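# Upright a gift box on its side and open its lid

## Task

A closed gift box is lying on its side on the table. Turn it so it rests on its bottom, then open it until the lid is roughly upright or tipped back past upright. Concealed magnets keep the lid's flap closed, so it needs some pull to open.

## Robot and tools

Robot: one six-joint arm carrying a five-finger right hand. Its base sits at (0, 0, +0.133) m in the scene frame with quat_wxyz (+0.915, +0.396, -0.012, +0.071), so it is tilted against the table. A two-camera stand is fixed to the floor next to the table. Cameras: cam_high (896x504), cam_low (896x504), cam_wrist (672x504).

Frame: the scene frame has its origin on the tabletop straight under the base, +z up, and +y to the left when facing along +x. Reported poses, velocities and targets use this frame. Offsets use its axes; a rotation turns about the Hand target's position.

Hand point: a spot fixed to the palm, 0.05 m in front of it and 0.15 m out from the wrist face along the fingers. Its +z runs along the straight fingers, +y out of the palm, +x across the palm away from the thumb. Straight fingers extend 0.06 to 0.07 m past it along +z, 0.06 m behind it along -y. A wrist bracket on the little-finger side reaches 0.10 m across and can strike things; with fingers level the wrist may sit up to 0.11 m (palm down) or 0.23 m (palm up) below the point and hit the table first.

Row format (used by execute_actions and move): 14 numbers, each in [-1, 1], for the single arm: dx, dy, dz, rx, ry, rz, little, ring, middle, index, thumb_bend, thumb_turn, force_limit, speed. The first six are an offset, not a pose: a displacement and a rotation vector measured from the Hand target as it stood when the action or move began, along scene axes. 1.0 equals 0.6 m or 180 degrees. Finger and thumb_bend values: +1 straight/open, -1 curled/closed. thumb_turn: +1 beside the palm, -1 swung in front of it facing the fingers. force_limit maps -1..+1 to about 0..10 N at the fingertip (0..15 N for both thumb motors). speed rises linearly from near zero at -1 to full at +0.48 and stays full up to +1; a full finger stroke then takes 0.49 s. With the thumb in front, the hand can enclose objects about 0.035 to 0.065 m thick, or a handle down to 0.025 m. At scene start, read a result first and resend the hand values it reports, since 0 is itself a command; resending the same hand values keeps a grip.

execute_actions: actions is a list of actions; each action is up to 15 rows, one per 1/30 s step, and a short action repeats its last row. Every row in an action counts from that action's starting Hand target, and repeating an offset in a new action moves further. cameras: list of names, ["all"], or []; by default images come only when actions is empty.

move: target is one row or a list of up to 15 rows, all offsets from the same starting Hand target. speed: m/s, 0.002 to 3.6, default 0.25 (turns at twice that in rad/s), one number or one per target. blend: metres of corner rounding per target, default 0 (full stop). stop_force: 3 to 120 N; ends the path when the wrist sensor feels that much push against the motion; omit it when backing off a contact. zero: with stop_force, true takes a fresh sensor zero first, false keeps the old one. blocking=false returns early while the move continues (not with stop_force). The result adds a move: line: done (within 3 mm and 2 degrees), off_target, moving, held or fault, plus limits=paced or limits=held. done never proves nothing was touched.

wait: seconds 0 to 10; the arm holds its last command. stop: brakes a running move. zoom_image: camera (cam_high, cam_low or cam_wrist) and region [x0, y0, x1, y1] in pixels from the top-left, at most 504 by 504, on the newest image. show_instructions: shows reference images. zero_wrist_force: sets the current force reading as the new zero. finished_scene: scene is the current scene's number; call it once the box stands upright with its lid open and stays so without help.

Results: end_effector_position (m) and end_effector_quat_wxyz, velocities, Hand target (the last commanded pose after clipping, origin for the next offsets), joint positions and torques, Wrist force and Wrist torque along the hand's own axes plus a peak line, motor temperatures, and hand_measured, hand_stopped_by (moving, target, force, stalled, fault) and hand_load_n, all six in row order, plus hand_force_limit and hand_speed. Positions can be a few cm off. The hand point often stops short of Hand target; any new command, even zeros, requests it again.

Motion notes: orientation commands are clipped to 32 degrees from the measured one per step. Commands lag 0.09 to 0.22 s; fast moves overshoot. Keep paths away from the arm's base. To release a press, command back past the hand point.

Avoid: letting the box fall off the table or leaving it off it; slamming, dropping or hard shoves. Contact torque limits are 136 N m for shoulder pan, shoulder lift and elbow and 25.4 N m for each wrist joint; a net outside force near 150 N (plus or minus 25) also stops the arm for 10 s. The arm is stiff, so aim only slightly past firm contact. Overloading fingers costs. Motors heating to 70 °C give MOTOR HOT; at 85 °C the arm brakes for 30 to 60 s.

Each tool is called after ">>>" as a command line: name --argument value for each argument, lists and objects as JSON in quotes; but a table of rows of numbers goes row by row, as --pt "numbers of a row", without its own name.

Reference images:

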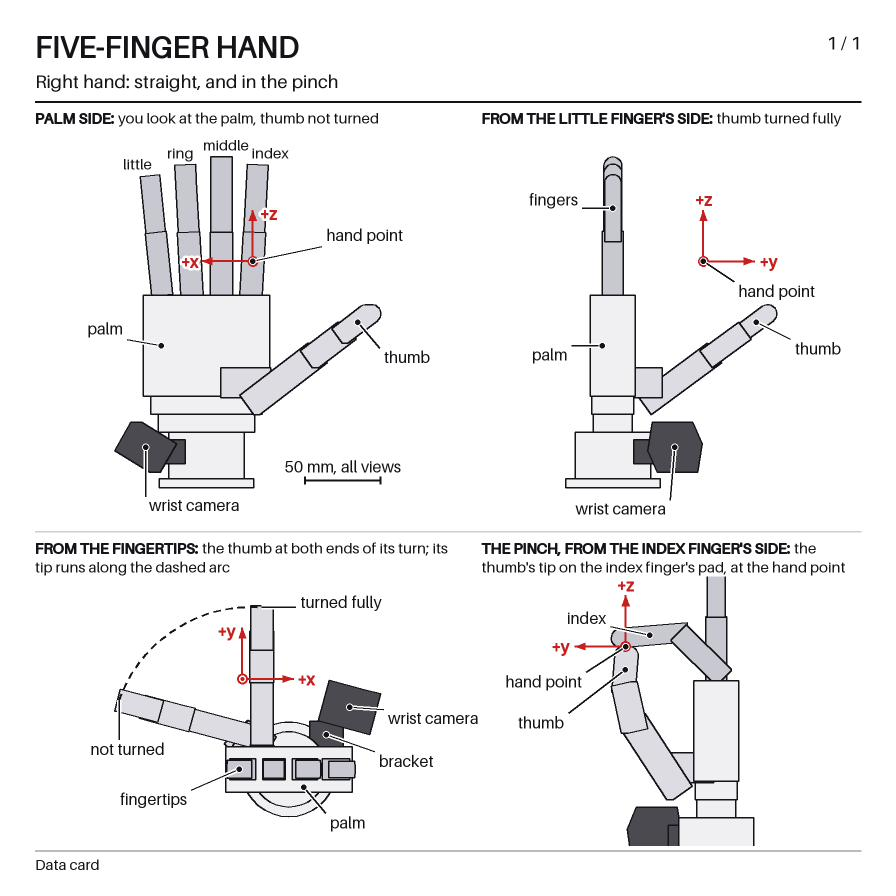

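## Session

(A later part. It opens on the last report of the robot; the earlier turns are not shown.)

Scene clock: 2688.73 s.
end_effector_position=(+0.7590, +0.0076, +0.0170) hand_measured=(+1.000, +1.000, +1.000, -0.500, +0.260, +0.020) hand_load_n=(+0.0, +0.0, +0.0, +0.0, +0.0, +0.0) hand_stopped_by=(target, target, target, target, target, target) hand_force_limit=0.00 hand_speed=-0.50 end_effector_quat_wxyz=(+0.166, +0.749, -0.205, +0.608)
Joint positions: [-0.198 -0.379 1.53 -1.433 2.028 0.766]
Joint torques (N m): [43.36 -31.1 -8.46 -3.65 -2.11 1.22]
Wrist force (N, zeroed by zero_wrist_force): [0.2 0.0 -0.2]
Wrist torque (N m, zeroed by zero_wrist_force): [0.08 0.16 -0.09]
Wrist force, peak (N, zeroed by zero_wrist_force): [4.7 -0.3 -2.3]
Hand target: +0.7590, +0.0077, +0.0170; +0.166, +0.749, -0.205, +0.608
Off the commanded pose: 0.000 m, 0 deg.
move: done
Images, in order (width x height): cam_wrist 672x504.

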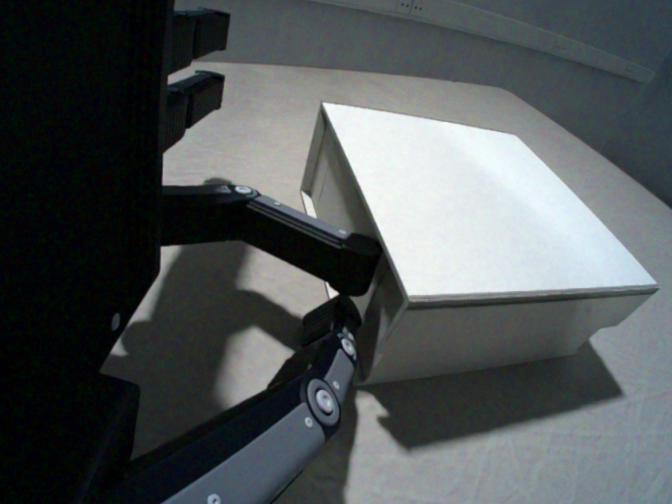

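>>> move --target '[-0.0006,-0.0019,0.0033,0,0,0,1,1,1,-0.5,0.26,0.02,0.0,-0.5]' --speed 0.02 --cameras '["cam_wrist"]'

>>> zoom_image --camera "cam_wrist" --region '[280, 160, 480, 400]'

Scene clock: 2697.47 s.
end_effector_position=(+0.7586, +0.0066, +0.0190) hand_measured=(+1.000, +1.000, +1.000, -0.500, +0.260, +0.020) hand_load_n=(+0.0, +0.0, +0.0, +0.0, +0.0, +0.5) hand_stopped_by=(target, target, target, target, target, target) hand_force_limit=0.00 hand_speed=-0.50 end_effector_quat_wxyz=(+0.166, +0.749, -0.205, +0.608)
Joint positions: [-0.197 -0.384 1.534 -1.431 2.03 0.765]
Joint torques (N m): [46.87 -38 -0.9 1.13 0.04 -1.41]
Wrist force (N, zeroed by zero_wrist_force): [0.2 0.2 0.0]
Wrist torque (N m, zeroed by zero_wrist_force): [0.09 0.10 -0.05]
Wrist force, peak (N, zeroed by zero_wrist_force): [0.8 0.3 -0.4]
Hand target: +0.7586, +0.0066, +0.0190; +0.166, +0.749, -0.205, +0.608
Off the commanded pose: 0.000 m, 0 deg.
move: done
Images, in order (width x height): cam_wrist 672x504.

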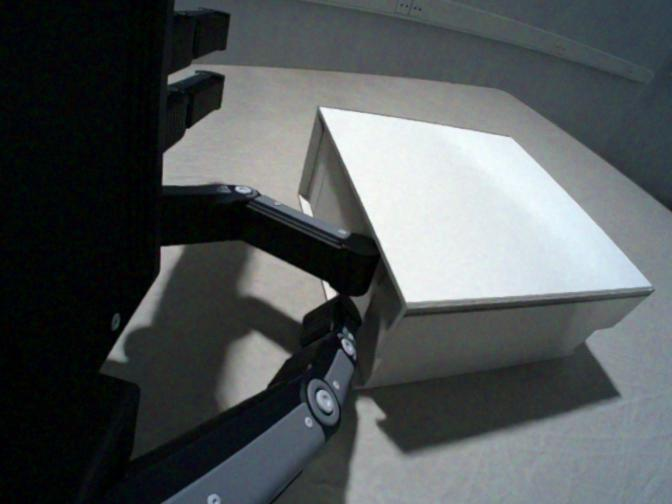

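Scaled by 2.100 from the camera's 672x504 image, which has a finer 960x720 frame.

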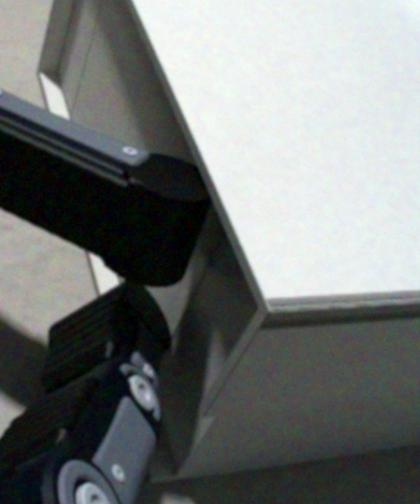

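>>> move --target '[-0.001,-0.0034,0,0,0,0,1,1,1,-0.5,0.26,0.02,0.0,-0.5]' --speed 0.02 --cameras '["cam_wrist"]'

>>> zoom_image --camera "cam_wrist" --region '[280, 160, 480, 400]'

Scene clock: 2703.13 s.
end_effector_position=(+0.7580, +0.0045, +0.0190) hand_measured=(+1.000, +1.000, +1.000, -0.500, +0.260, +0.020) hand_load_n=(+0.0, +0.0, +0.0, +0.0, +0.0, +0.0) hand_stopped_by=(target, target, target, target, target, target) hand_force_limit=0.00 hand_speed=-0.50 end_effector_quat_wxyz=(+0.166, +0.749, -0.205, +0.608)
Joint positions: [-0.2 -0.388 1.538 -1.432 2.027 0.766]
Joint torques (N m): [37.25 -39.61 -1.89 -3.81 -2.62 1.53]
Wrist force (N, zeroed by zero_wrist_force): [0.5 0.0 -0.1]
Wrist torque (N m, zeroed by zero_wrist_force): [0.08 0.11 -0.07]
Wrist force, peak (N, zeroed by zero_wrist_force): [0.8 0.2 -0.2]
Hand target: +0.7580, +0.0046, +0.0190; +0.166, +0.749, -0.205, +0.608
Off the commanded pose: 0.000 m, 0 deg.
move: done
Images, in order (width x height): cam_wrist 672x504.

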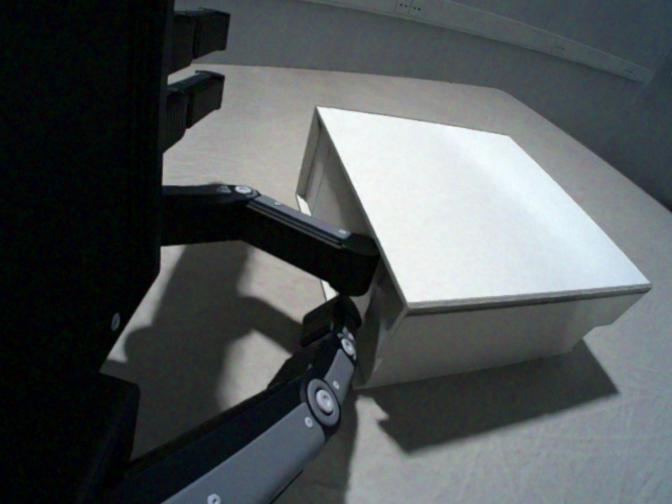

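Scaled by 2.100 from the camera's 672x504 image, which has a finer 960x720 frame.

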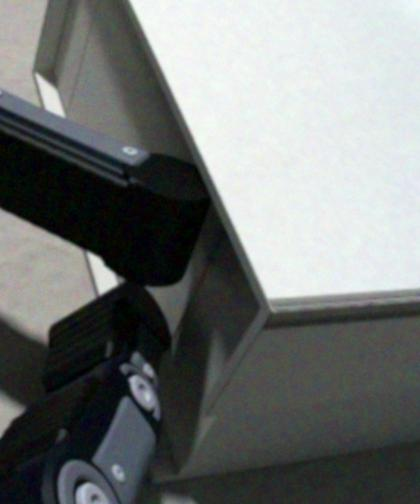

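>>> move --pt "0 0 0.0025 0 0 0 1 1 1 -0.5 0.26 0.02 0.0 -0.5" --pt "0 0 0.0025 0 0 0 1 1 1 -0.5 0.325 0.115 0.0 -0.5" --speed 0.01 --cameras '["cam_wrist"]'

>>> zoom_image --camera "cam_wrist" --region '[280, 160, 480, 400]'

Scene clock: 2708.90 s.
end_effector_position=(+0.7580, +0.0046, +0.0205) hand_measured=(+1.000, +1.000, +1.000, -0.500, +0.326, +0.116) hand_load_n=(+0.0, +0.0, +0.0, +0.0, +0.0, +0.5) hand_stopped_by=(target, target, target, target, target, target) hand_force_limit=0.00 hand_speed=-0.50 end_effector_quat_wxyz=(+0.166, +0.749, -0.205, +0.608)
Joint positions: [-0.198 -0.39 1.539 -1.431 2.029 0.766]
Joint torques (N m): [39.95 -38.44 0.81 0.48 -1.4 -0.92]
Wrist force (N, zeroed by zero_wrist_force): [0.4 0.3 -0.1]
Wrist torque (N m, zeroed by zero_wrist_force): [0.13 0.14 -0.04]
Wrist force, peak (N, zeroed by zero_wrist_force): [0.8 0.6 0.0]
Hand target: +0.7580, +0.0046, +0.0205; +0.166, +0.749, -0.205, +0.608
Off the commanded pose: 0.000 m, 0 deg.
move: done
Images, in order (width x height): cam_wrist 672x504.

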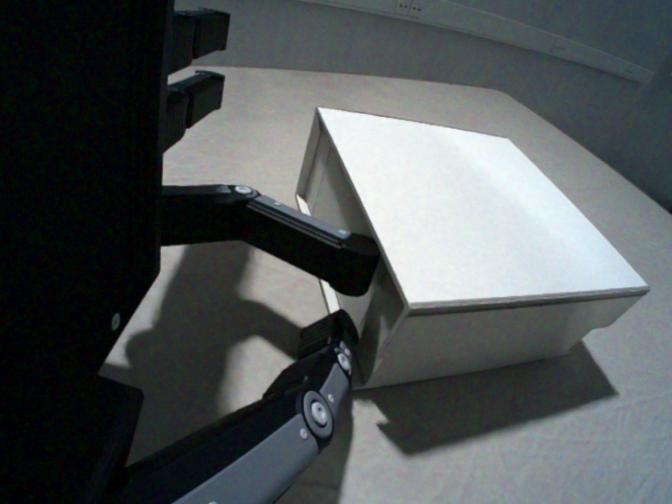

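Scaled by 2.100 from the camera's 672x504 image, which has a finer 960x720 frame.

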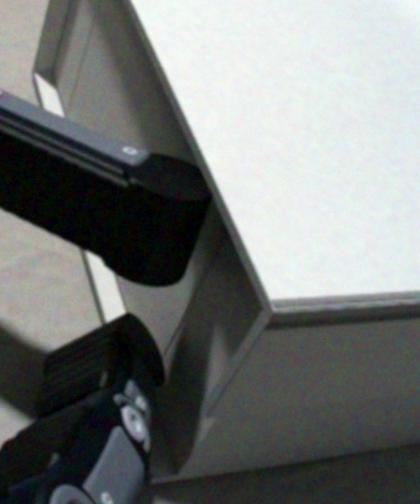

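>>> move --target '[0,0,0,0,0,0,1,1,1,-0.5,0.364,0.164,0.0,-0.6]' --speed 0.01 --cameras '["cam_wrist"]'

>>> zoom_image --camera "cam_wrist" --region '[280, 160, 480, 400]'

Scene clock: 2720.57 s.
end_effector_position=(+0.7581, +0.0046, +0.0205) hand_measured=(+1.000, +1.000, +1.000, -0.500, +0.360, +0.164) hand_load_n=(+0.0, +0.0, +0.0, +0.0, -5.0, -5.0) hand_stopped_by=(target, target, target, target, target, target) hand_force_limit=0.00 hand_speed=-0.60 end_effector_quat_wxyz=(+0.166, +0.749, -0.205, +0.608)
Joint positions: [-0.198 -0.39 1.539 -1.431 2.029 0.766]
Joint torques (N m): [35.33 -29.65 -6.49 -1.89 1.12 0.45]
Wrist force (N, zeroed by zero_wrist_force): [7.0 0.5 1.6]
Wrist torque (N m, zeroed by zero_wrist_force): [0.09 0.09 -0.04]
Wrist force, peak (N, zeroed by zero_wrist_force): [7.9 0.3 1.6]
Hand target: +0.7580, +0.0046, +0.0205; +0.166, +0.749, -0.205, +0.608
Off the commanded pose: 0.000 m, 0 deg.
move: done
Images, in order (width x height): cam_wrist 672x504.

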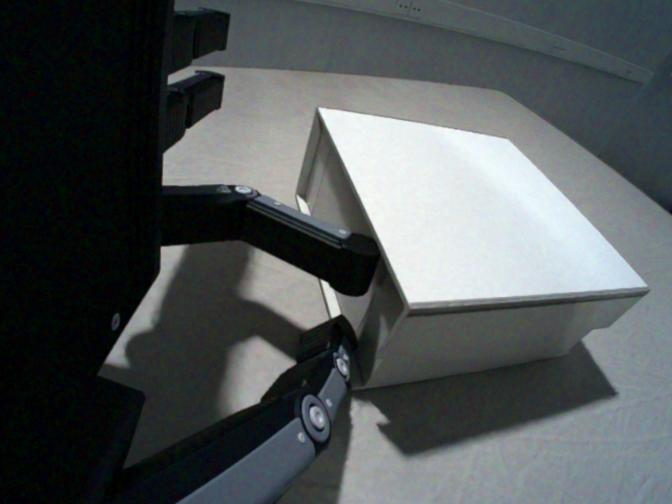

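Scaled by 2.100 from the camera's 672x504 image, which has a finer 960x720 frame.

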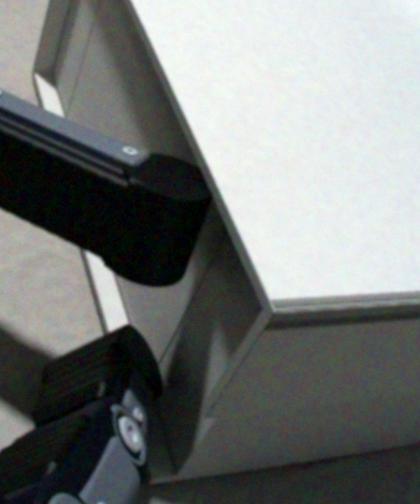

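>>> wait --seconds 0 --cameras '["all"]'

>>> zoom_image --camera "cam_low" --region '[500, 220, 640, 320]'

>>> zoom_image --camera "cam_high" --region '[410, 290, 500, 380]'

>>> zoom_image --camera "cam_wrist" --region '[340, 250, 672, 480]'

Scene clock: 2730.03 s.
end_effector_position=(+0.7580, +0.0046, +0.0205) hand_measured=(+1.000, +1.000, +1.000, -0.500, +0.360, +0.164) hand_load_n=(+0.0, +0.0, +0.0, +0.0, -5.0, -5.0) hand_stopped_by=(target, target, target, target, target, target) hand_force_limit=0.00 hand_speed=-0.60 end_effector_quat_wxyz=(+0.166, +0.749, -0.205, +0.608)
Joint positions: [-0.198 -0.39 1.539 -1.431 2.029 0.766]
Joint torques (N m): [35.53 -29.16 4.64 1.65 1.43 0.55]
Wrist force (N, zeroed by zero_wrist_force): [7.3 0.4 1.3]
Wrist torque (N m, zeroed by zero_wrist_force): [0.12 0.10 -0.04]
Wrist force, peak (N, zeroed by zero_wrist_force): [7.6 0.5 1.3]
Hand target: +0.7580, +0.0046, +0.0205; +0.166, +0.749, -0.205, +0.608
Off the commanded pose: 0.000 m, 0 deg.

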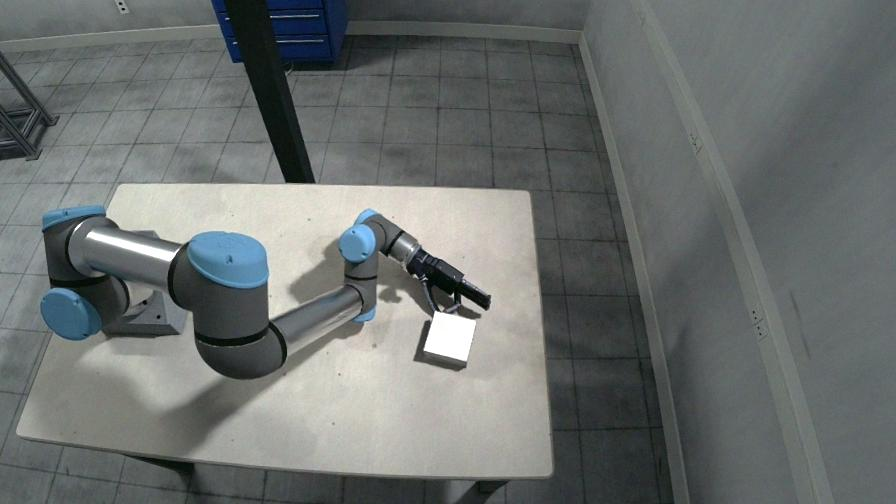

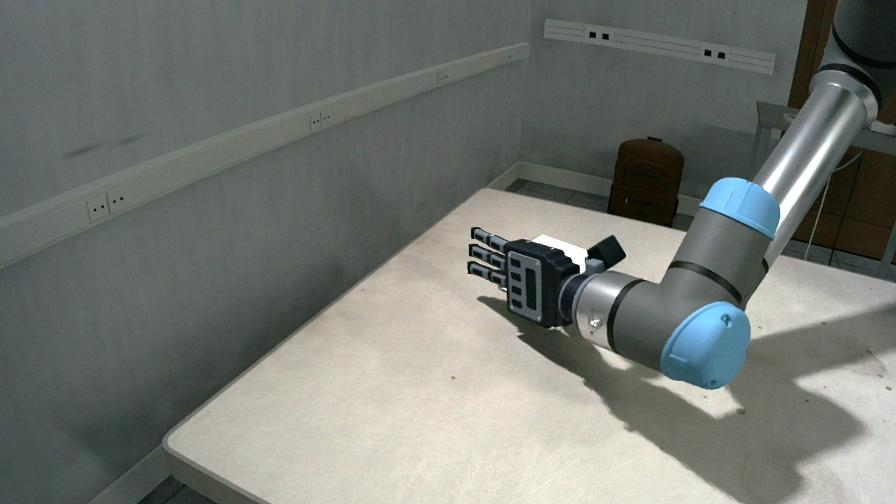

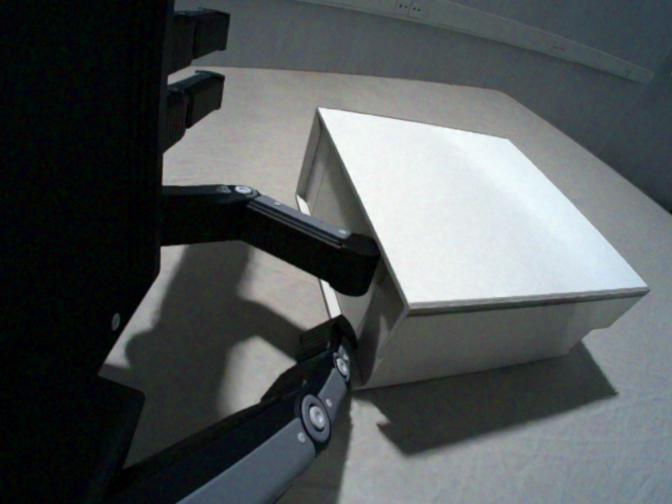

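Scaled by 3.600 from the camera's 896x504 image, which has a finer 1280x720 frame.

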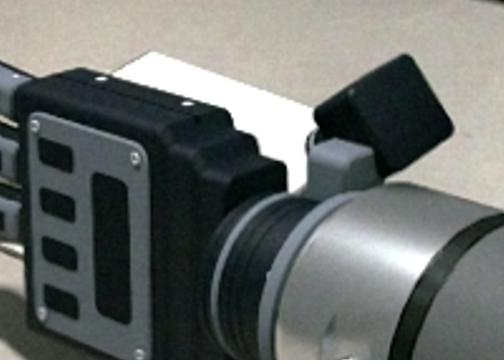

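Scaled by 5.600 from the camera's 896x504 image, which has a finer 1280x720 frame.

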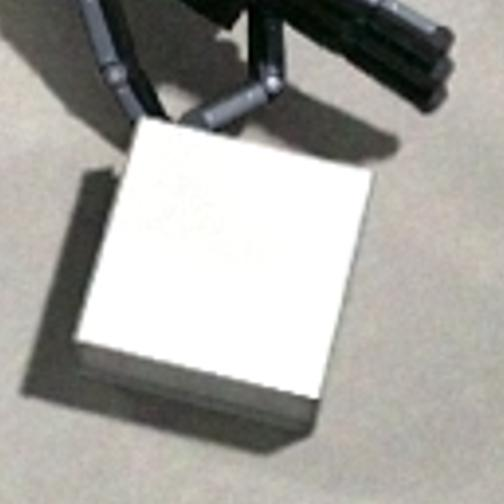

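Scaled by 1.518 from the camera's 672x504 image, which has a finer 960x720 frame.

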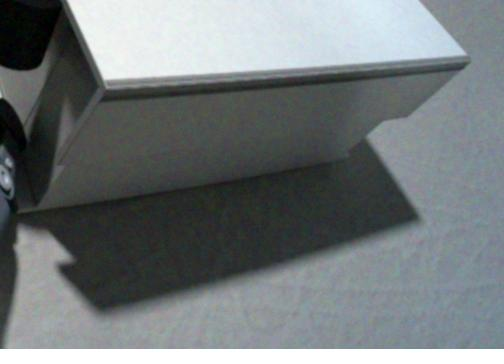

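>>> move --pt "0 0 0.0033 0 0 0 1 1 1 -0.5 0.364 0.164 0.0 -0.6" --pt "0 0 0.0033 0 0 0 1 1 1 -0.5 0.396 0.201 0.0 -0.6" --speed 0.01 --cameras '["cam_wrist"]'

>>> zoom_image --camera "cam_wrist" --region '[280, 160, 480, 400]'

Scene clock: 2739.63 s.
end_effector_position=(+0.7580, +0.0046, +0.0225) hand_measured=(+1.000, +1.000, +1.000, -0.500, +0.392, +0.202) hand_load_n=(+0.0, +0.0, +0.0, +0.0, -5.0, -4.5) hand_stopped_by=(target, target, target, target, target, target) hand_force_limit=0.00 hand_speed=-0.60 end_effector_quat_wxyz=(+0.166, +0.749, -0.205, +0.608)
Joint positions: [-0.195 -0.393 1.54 -1.429 2.031 0.765]
Joint torques (N m): [40.81 -37.44 -3.06 -0.45 -1.95 -0.49]
Wrist force (N, zeroed by zero_wrist_force): [6.9 -0.3 0.9]
Wrist torque (N m, zeroed by zero_wrist_force): [0.07 0.10 0.00]
Wrist force, peak (N, zeroed by zero_wrist_force): [7.5 0.6 1.2]
Hand target: +0.7580, +0.0046, +0.0224; +0.166, +0.749, -0.205, +0.608
Off the commanded pose: 0.000 m, 0 deg.
move: done
Images, in order (width x height): cam_wrist 672x504.

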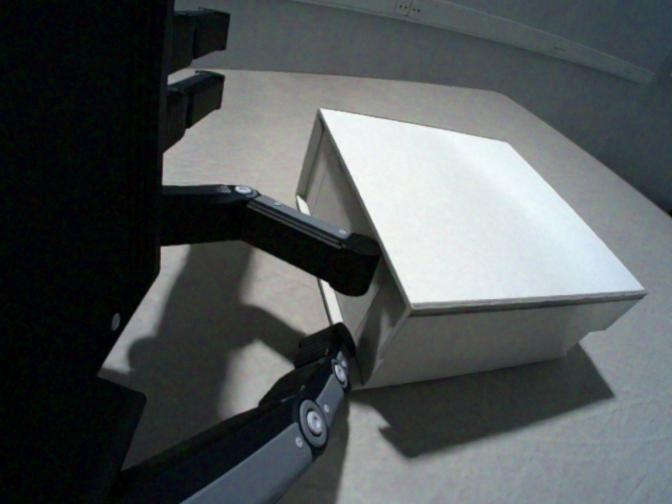

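Scaled by 2.100 from the camera's 672x504 image, which has a finer 960x720 frame.

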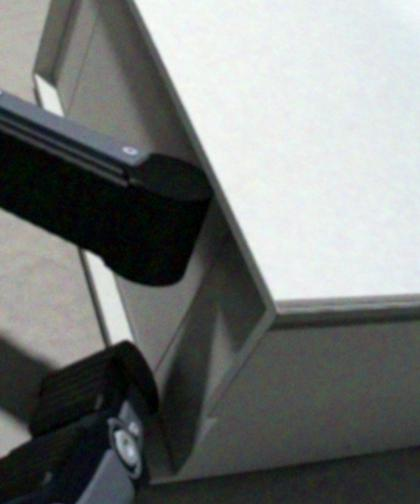

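>>> move --pt "0 0 0.0033 0 0 0 1 1 1 -0.5 0.396 0.201 0.0 -0.6" --pt "0 0 0.0033 0 0 0 1 1 1 -0.5 0.428 0.237 0.0 -0.6" --speed 0.01 --cameras '["cam_wrist"]'

>>> zoom_image --camera "cam_wrist" --region '[280, 160, 480, 400]'

Scene clock: 2748.97 s.
end_effector_position=(+0.7580, +0.0046, +0.0245) hand_measured=(+1.000, +1.000, +1.000, -0.500, +0.424, +0.238) hand_load_n=(+0.0, +0.0, +0.0, +0.0, -5.5, -4.5) hand_stopped_by=(target, target, target, target, target, target) hand_force_limit=0.00 hand_speed=-0.60 end_effector_quat_wxyz=(+0.166, +0.749, -0.205, +0.608)
Joint positions: [-0.193 -0.396 1.541 -1.428 2.034 0.764]
Joint torques (N m): [40.87 -36.99 -1.27 -0.16 -1.96 -0.41]
Wrist force (N, zeroed by zero_wrist_force): [6.9 0.1 0.9]
Wrist torque (N m, zeroed by zero_wrist_force): [0.13 0.04 0.04]
Wrist force, peak (N, zeroed by zero_wrist_force): [7.7 -0.2 1.0]
Hand target: +0.7580, +0.0046, +0.0244; +0.166, +0.749, -0.205, +0.608
Off the commanded pose: 0.000 m, 0 deg.
move: done
Images, in order (width x height): cam_wrist 672x504.

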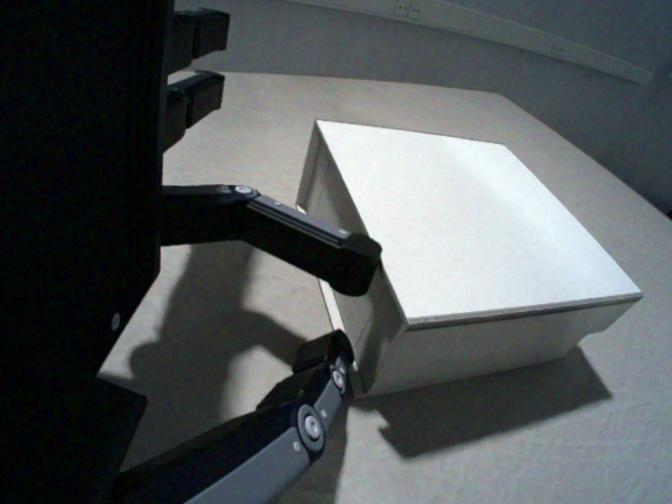

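Scaled by 2.100 from the camera's 672x504 image, which has a finer 960x720 frame.

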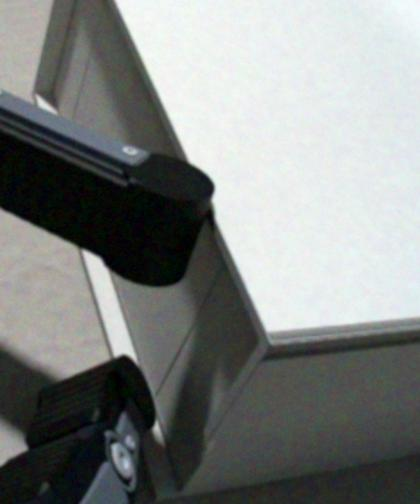

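>>> move --pt "0 0 0 0 0 0 1 1 1 -0.5 0.15 0.15 0.0 -0.5" --pt "0.0016 0.0064 0 0 0 0 1 1 1 -0.5 0.15 0.08 0.0 -0.5" --pt "0.0016 0.0064 -0.0133 0 0 0 1 1 1 -0.5 0.15 0.03 0.0 -0.5" --pt "-0.0012 -0.0048 -0.0133 0 0 0 1 1 1 -0.5 0.15 0.03 0.0 -0.5" --speed 0.02 --cameras '["cam_wrist"]'

>>> zoom_image --camera "cam_wrist" --region '[280, 160, 480, 400]'

Scene clock: 2767.87 s.
end_effector_position=(+0.7573, +0.0016, +0.0164) hand_measured=(+1.000, +1.000, +1.000, -0.500, +0.150, +0.030) hand_load_n=(+0.0, +0.0, +0.0, +0.0, +0.0, +0.0) hand_stopped_by=(target, target, target, target, target, target) hand_force_limit=0.00 hand_speed=-0.50 end_effector_quat_wxyz=(+0.166, +0.749, -0.205, +0.608)
Joint positions: [-0.206 -0.39 1.543 -1.434 2.021 0.768]
Joint torques (N m): [45.05 -29.66 -8.19 -3.65 -1.82 1.27]
Wrist force (N, zeroed by zero_wrist_force): [0.2 0.5 -0.2]
Wrist torque (N m, zeroed by zero_wrist_force): [0.13 0.17 -0.08]
Wrist force, peak (N, zeroed by zero_wrist_force): [7.9 -0.1 0.8]
Hand target: +0.7573, +0.0017, +0.0164; +0.166, +0.749, -0.205, +0.608
Off the commanded pose: 0.000 m, 0 deg.
move: done
Images, in order (width x height): cam_wrist 672x504.

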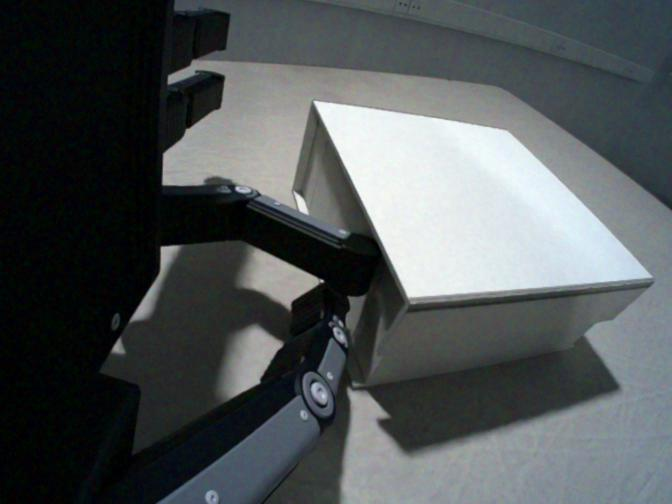

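Scaled by 2.100 from the camera's 672x504 image, which has a finer 960x720 frame.

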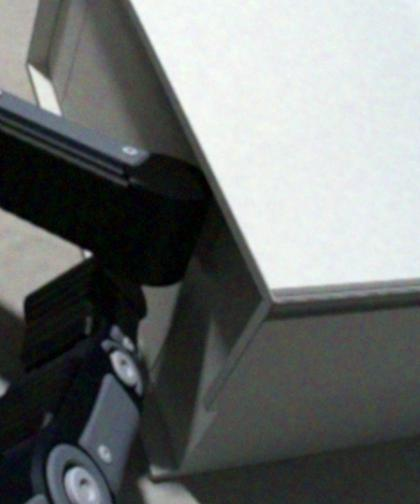

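>>> move --pt "-0.0008 -0.0032 0 0 0 0 1 1 1 -0.5 0.15 0.03 0.0 -0.5" --pt "-0.0008 -0.0032 0.0035 0 0 0 1 1 1 -0.5 0.15 0.03 0.0 -0.5" --speed 0.02 --cameras '["cam_wrist"]'

>>> zoom_image --camera "cam_wrist" --region '[280, 160, 480, 400]'

Scene clock: 2774.67 s.
end_effector_position=(+0.7569, -0.0003, +0.0187) hand_measured=(+1.000, +1.000, +1.000, -0.500, +0.150, +0.030) hand_load_n=(+0.5, +0.0, +0.0, +0.0, +0.0, +0.0) hand_stopped_by=(target, target, target, target, target, target) hand_force_limit=0.00 hand_speed=-0.50 end_effector_quat_wxyz=(+0.166, +0.749, -0.205, +0.608)
Joint positions: [-0.206 -0.397 1.548 -1.432 2.021 0.768]
Joint torques (N m): [37.85 -30.76 -0.82 1.08 -1.02 -1.38]
Wrist force (N, zeroed by zero_wrist_force): [0.3 0.4 -0.1]
Wrist torque (N m, zeroed by zero_wrist_force): [0.11 0.11 0.00]
Wrist force, peak (N, zeroed by zero_wrist_force): [1.0 0.3 0.2]
Hand target: +0.7568, -0.0002, +0.0185; +0.166, +0.749, -0.205, +0.608
Off the commanded pose: 0.000 m, 0 deg.
move: done
Images, in order (width x height): cam_wrist 672x504.

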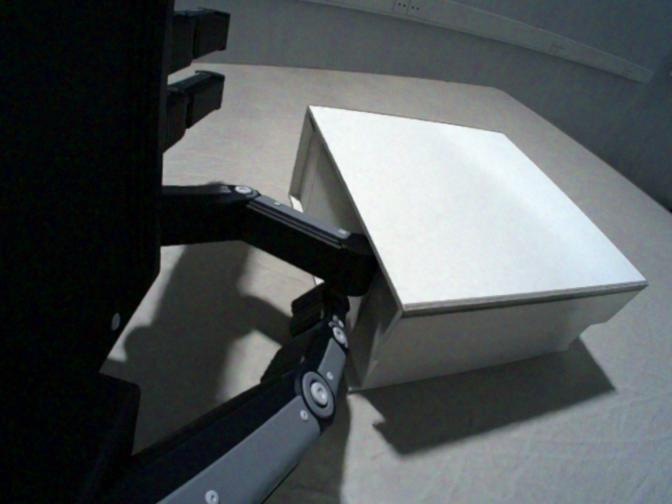

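Scaled by 2.100 from the camera's 672x504 image, which has a finer 960x720 frame.

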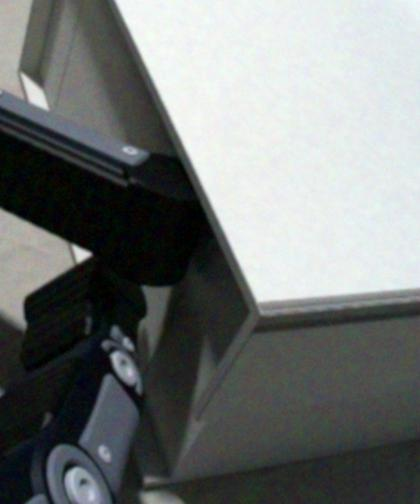

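>>> move --pt "0 0 0.0033 0 0 0 1 1 1 -0.5 0.15 0.03 0.0 -0.5" --pt "0 0 0.0033 0 0 0 1 1 1 -0.5 0.253 0.208 0.0 -0.5" --speed 0.01 --cameras '["cam_wrist"]'

>>> zoom_image --camera "cam_wrist" --region '[280, 160, 480, 400]'

Scene clock: 2780.33 s.
end_effector_position=(+0.7568, -0.0002, +0.0206) hand_measured=(+1.000, +1.000, +1.000, -0.500, +0.254, +0.208) hand_load_n=(+0.0, +0.0, +0.0, +0.0, +0.0, +0.0) hand_stopped_by=(target, target, target, target, target, target) hand_force_limit=0.00 hand_speed=-0.50 end_effector_quat_wxyz=(+0.166, +0.749, -0.205, +0.608)
Joint positions: [-0.204 -0.399 1.549 -1.431 2.023 0.767]
Joint torques (N m): [39.32 -34.85 -0.43 0.07 -1.91 -0.68]
Wrist force (N, zeroed by zero_wrist_force): [0.4 0.3 0.4]
Wrist torque (N m, zeroed by zero_wrist_force): [0.08 0.10 0.02]
Wrist force, peak (N, zeroed by zero_wrist_force): [0.9 0.4 0.1]
Hand target: +0.7568, -0.0002, +0.0205; +0.166, +0.749, -0.205, +0.608
Off the commanded pose: 0.000 m, 0 deg.
move: done
Images, in order (width x height): cam_wrist 672x504.

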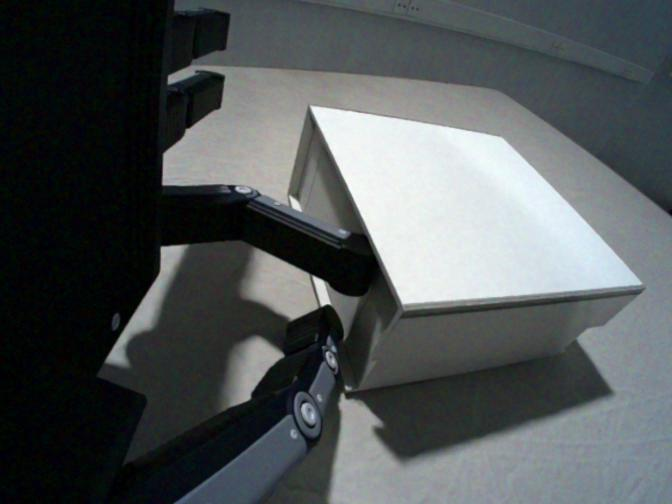

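Scaled by 2.100 from the camera's 672x504 image, which has a finer 960x720 frame.

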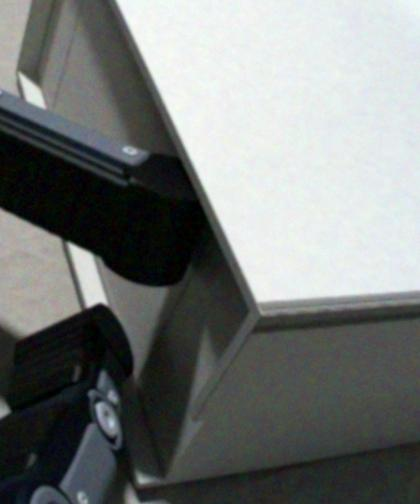

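>>> move --target '[0,0,0,0,0,0,1,1,1,-0.5,0.302,0.207,0.0,-0.6]' --speed 0.01 --cameras '["cam_wrist"]'

>>> zoom_image --camera "cam_wrist" --region '[280, 160, 480, 400]'

Scene clock: 2788.33 s.
end_effector_position=(+0.7569, -0.0002, +0.0205) hand_measured=(+1.000, +1.000, +1.000, -0.500, +0.298, +0.208) hand_load_n=(+0.0, +0.0, +0.0, +0.0, -4.0, -2.0) hand_stopped_by=(target, target, target, target, target, target) hand_force_limit=0.00 hand_speed=-0.60 end_effector_quat_wxyz=(+0.166, +0.749, -0.205, +0.608)
Joint positions: [-0.204 -0.399 1.549 -1.431 2.023 0.767]
Joint torques (N m): [35.5 -28.77 -9.47 -3.14 -0.06 0.56]
Wrist force (N, zeroed by zero_wrist_force): [4.4 -1.0 0.3]
Wrist torque (N m, zeroed by zero_wrist_force): [0.07 0.05 0.08]
Wrist force, peak (N, zeroed by zero_wrist_force): [5.8 -1.2 -0.1]
Hand target: +0.7568, -0.0002, +0.0205; +0.166, +0.749, -0.205, +0.608
Off the commanded pose: 0.000 m, 0 deg.
move: done
Images, in order (width x height): cam_wrist 672x504.

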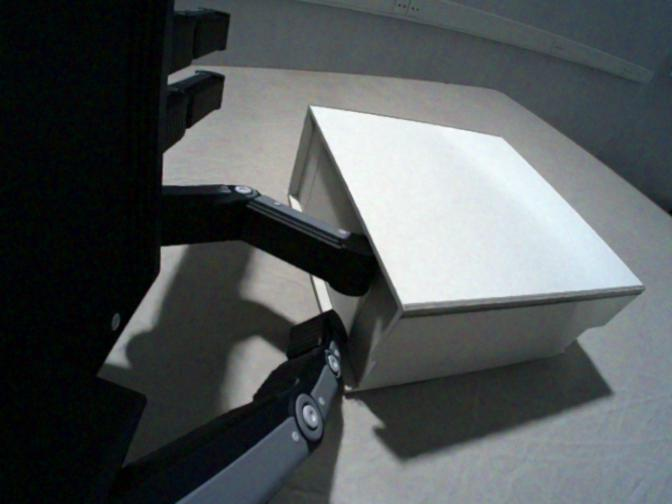

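Scaled by 2.100 from the camera's 672x504 image, which has a finer 960x720 frame.

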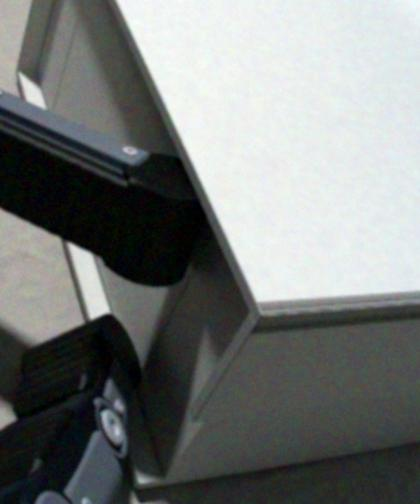

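>>> move --pt "0 0 0.0033 0 0 0 1 1 1 -0.5 0.302 0.207 0.0 -0.6" --pt "0 0 0.0033 0 0 0 1 1 1 -0.5 0.335 0.244 0.0 -0.6" --speed 0.01 --cameras '["cam_wrist"]'

>>> zoom_image --camera "cam_wrist" --region '[280, 160, 480, 400]'

Scene clock: 2795.03 s.
end_effector_position=(+0.7568, -0.0002, +0.0225) hand_measured=(+1.000, +1.000, +1.000, -0.500, +0.332, +0.244) hand_load_n=(+0.0, +0.0, +0.0, +0.5, -4.0, -3.0) hand_stopped_by=(target, target, target, target, target, target) hand_force_limit=0.00 hand_speed=-0.60 end_effector_quat_wxyz=(+0.166, +0.749, -0.205, +0.608)
Joint positions: [-0.201 -0.402 1.55 -1.429 2.026 0.767]
Joint torques (N m): [40.14 -35.72 -1.2 0.06 -2.08 -0.74]
Wrist force (N, zeroed by zero_wrist_force): [4.5 -0.3 0.6]
Wrist torque (N m, zeroed by zero_wrist_force): [0.10 0.11 0.05]
Wrist force, peak (N, zeroed by zero_wrist_force): [5.7 -1.3 -0.2]
Hand target: +0.7568, -0.0002, +0.0225; +0.166, +0.749, -0.205, +0.608
Off the commanded pose: 0.000 m, 0 deg.
move: done
Images, in order (width x height): cam_wrist 672x504.

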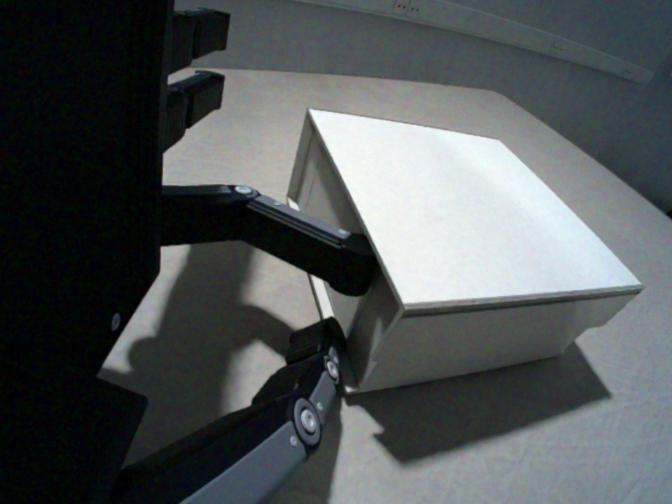

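Scaled by 2.100 from the camera's 672x504 image, which has a finer 960x720 frame.

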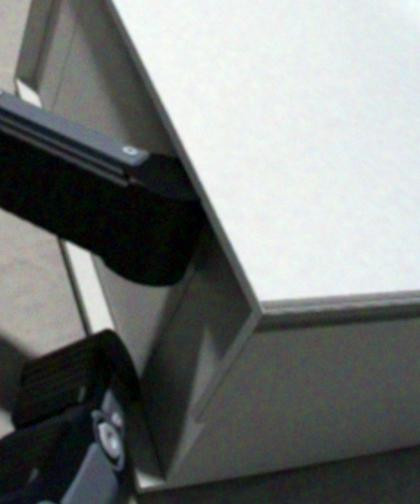

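>>> move --pt "0 0 0.0033 0 0 0 1 1 1 -0.5 0.335 0.244 0.0 -0.6" --pt "0 0 0.0033 0 0 0 1 1 1 -0.5 0.3685 0.28 0.0 -0.6" --speed 0.01 --cameras '["cam_wrist"]'

>>> zoom_image --camera "cam_wrist" --region '[280, 160, 480, 400]'

Scene clock: 2800.00 s.
end_effector_position=(+0.7568, -0.0002, +0.0245) hand_measured=(+1.000, +1.000, +1.000, -0.500, +0.364, +0.280) hand_load_n=(+0.0, +0.0, +0.0, +1.0, -4.5, -4.0) hand_stopped_by=(target, target, target, target, target, target) hand_force_limit=0.00 hand_speed=-0.60 end_effector_quat_wxyz=(+0.166, +0.749, -0.205, +0.608)
Joint positions: [-0.199 -0.405 1.551 -1.428 2.028 0.766]
Joint torques (N m): [40.18 -36.33 -0.98 -0.08 -2 -0.73]
Wrist force (N, zeroed by zero_wrist_force): [3.8 -0.1 0.3]
Wrist torque (N m, zeroed by zero_wrist_force): [0.11 0.11 0.05]
Wrist force, peak (N, zeroed by zero_wrist_force): [5.2 -0.3 0.4]
Hand target: +0.7568, -0.0002, +0.0245; +0.166, +0.749, -0.205, +0.608
Off the commanded pose: 0.000 m, 0 deg.
move: done
Images, in order (width x height): cam_wrist 672x504.

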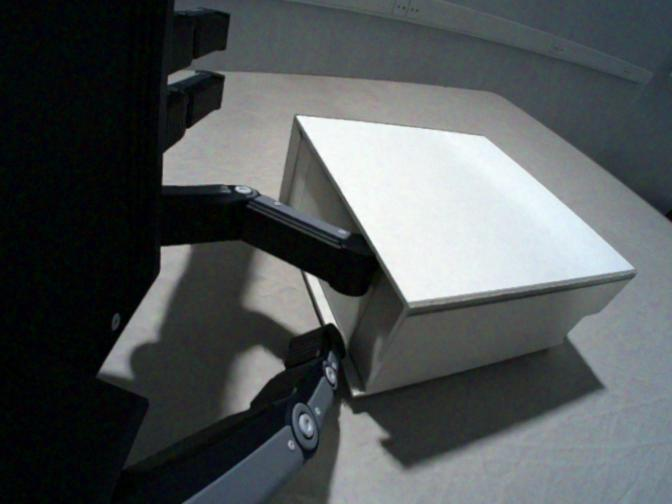

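Scaled by 2.100 from the camera's 672x504 image, which has a finer 960x720 frame.

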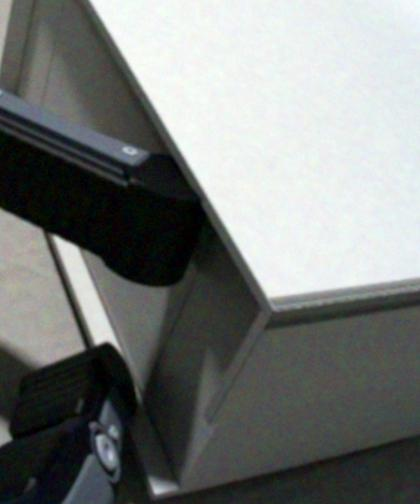

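>>> wait --seconds 0 --cameras '["cam_high"]'

>>> zoom_image --camera "cam_high" --region '[415, 300, 485, 380]'

Scene clock: 2805.20 s.
end_effector_position=(+0.7568, -0.0002, +0.0245) hand_measured=(+1.000, +1.000, +1.000, -0.500, +0.364, +0.280) hand_load_n=(+0.0, +0.0, +0.0, +1.0, -4.5, -4.5) hand_stopped_by=(target, target, target, target, target, target) hand_force_limit=0.00 hand_speed=-0.60 end_effector_quat_wxyz=(+0.166, +0.749, -0.205, +0.608)
Joint positions: [-0.199 -0.405 1.551 -1.428 2.028 0.766]
Joint torques (N m): [34.07 -27.2 -9.17 -3.16 -2.66 0.58]
Wrist force (N, zeroed by zero_wrist_force): [3.6 0.1 0.5]
Wrist torque (N m, zeroed by zero_wrist_force): [0.11 0.10 0.05]
Wrist force, peak (N, zeroed by zero_wrist_force): [3.9 -0.3 0.5]
Hand target: +0.7568, -0.0002, +0.0245; +0.166, +0.749, -0.205, +0.608
Off the commanded pose: 0.000 m, 0 deg.
Images, in order (width x height): cam_high 896x504.

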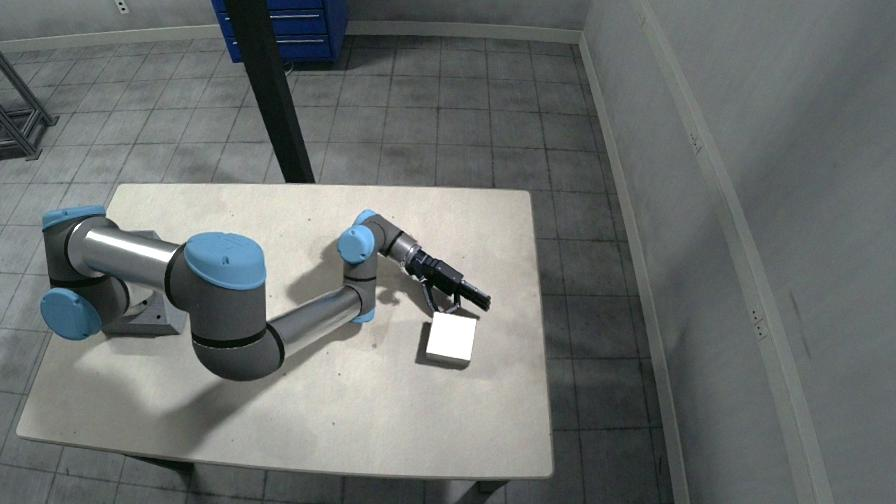

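Scaled by 6.300 from the camera's 896x504 image, which has a finer 1280x720 frame.

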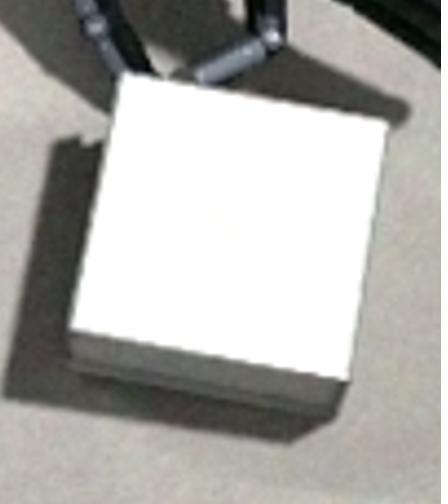

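>>> zoom_image --camera "cam_high" --region '[420, 345, 480, 375]'

Scaled by 8.400 from the camera's 896x504 image, which has a finer 1280x720 frame.

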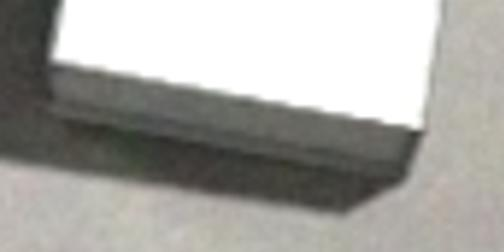

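>>> move --pt "0 0 0.0033 0 0 0 1 1 1 -0.5 0.3685 0.28 0.0 -0.6" --pt "0 0 0.0033 0 0 0 1 1 1 -0.5 0.403 0.315 0.0 -0.6" --pt "0 0 0.0067 0 0 0 1 1 1 -0.5 0.403 0.315 0.0 -0.6" --pt "0 0 0.0067 0 0 0 1 1 1 -0.5 0.439 0.348 0.0 -0.6" --speed 0.01 --cameras '["cam_wrist"]'

>>> zoom_image --camera "cam_wrist" --region '[260, 100, 660, 420]'

Scene clock: 2825.67 s.
end_effector_position=(+0.7568, -0.0002, +0.0285) hand_measured=(+1.000, +1.000, +1.000, -0.500, +0.436, +0.348) hand_load_n=(+0.0, +0.0, +0.0, +0.0, -4.5, -2.5) hand_stopped_by=(target, target, target, target, target, target) hand_force_limit=0.00 hand_speed=-0.60 end_effector_quat_wxyz=(+0.166, +0.749, -0.205, +0.608)
Joint positions: [-0.194 -0.41 1.553 -1.425 2.033 0.764]
Joint torques (N m): [39.8 -34.99 -1.96 -0.23 -2.18 -0.76]
Wrist force (N, zeroed by zero_wrist_force): [5.3 -0.5 0.9]
Wrist torque (N m, zeroed by zero_wrist_force): [0.08 0.08 0.08]
Wrist force, peak (N, zeroed by zero_wrist_force): [5.9 -0.6 0.8]
Hand target: +0.7568, -0.0002, +0.0285; +0.166, +0.749, -0.205, +0.608
Off the commanded pose: 0.000 m, 0 deg.
move: done
Images, in order (width x height): cam_wrist 672x504.

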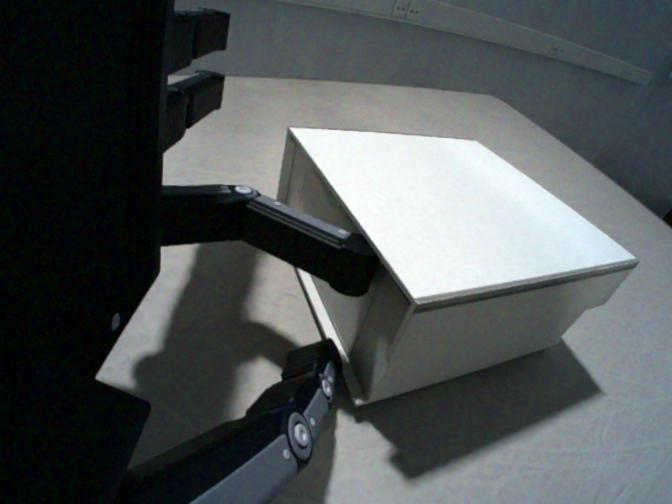

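Scaled by 1.260 from the camera's 672x504 image, which has a finer 960x720 frame.

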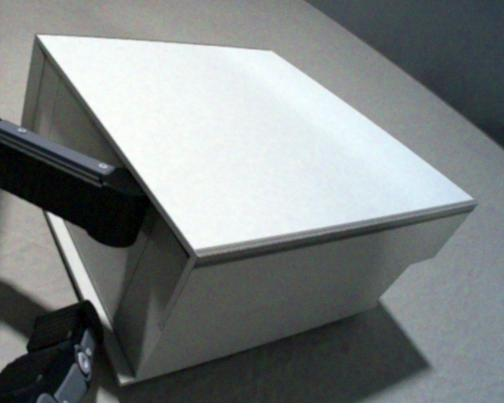

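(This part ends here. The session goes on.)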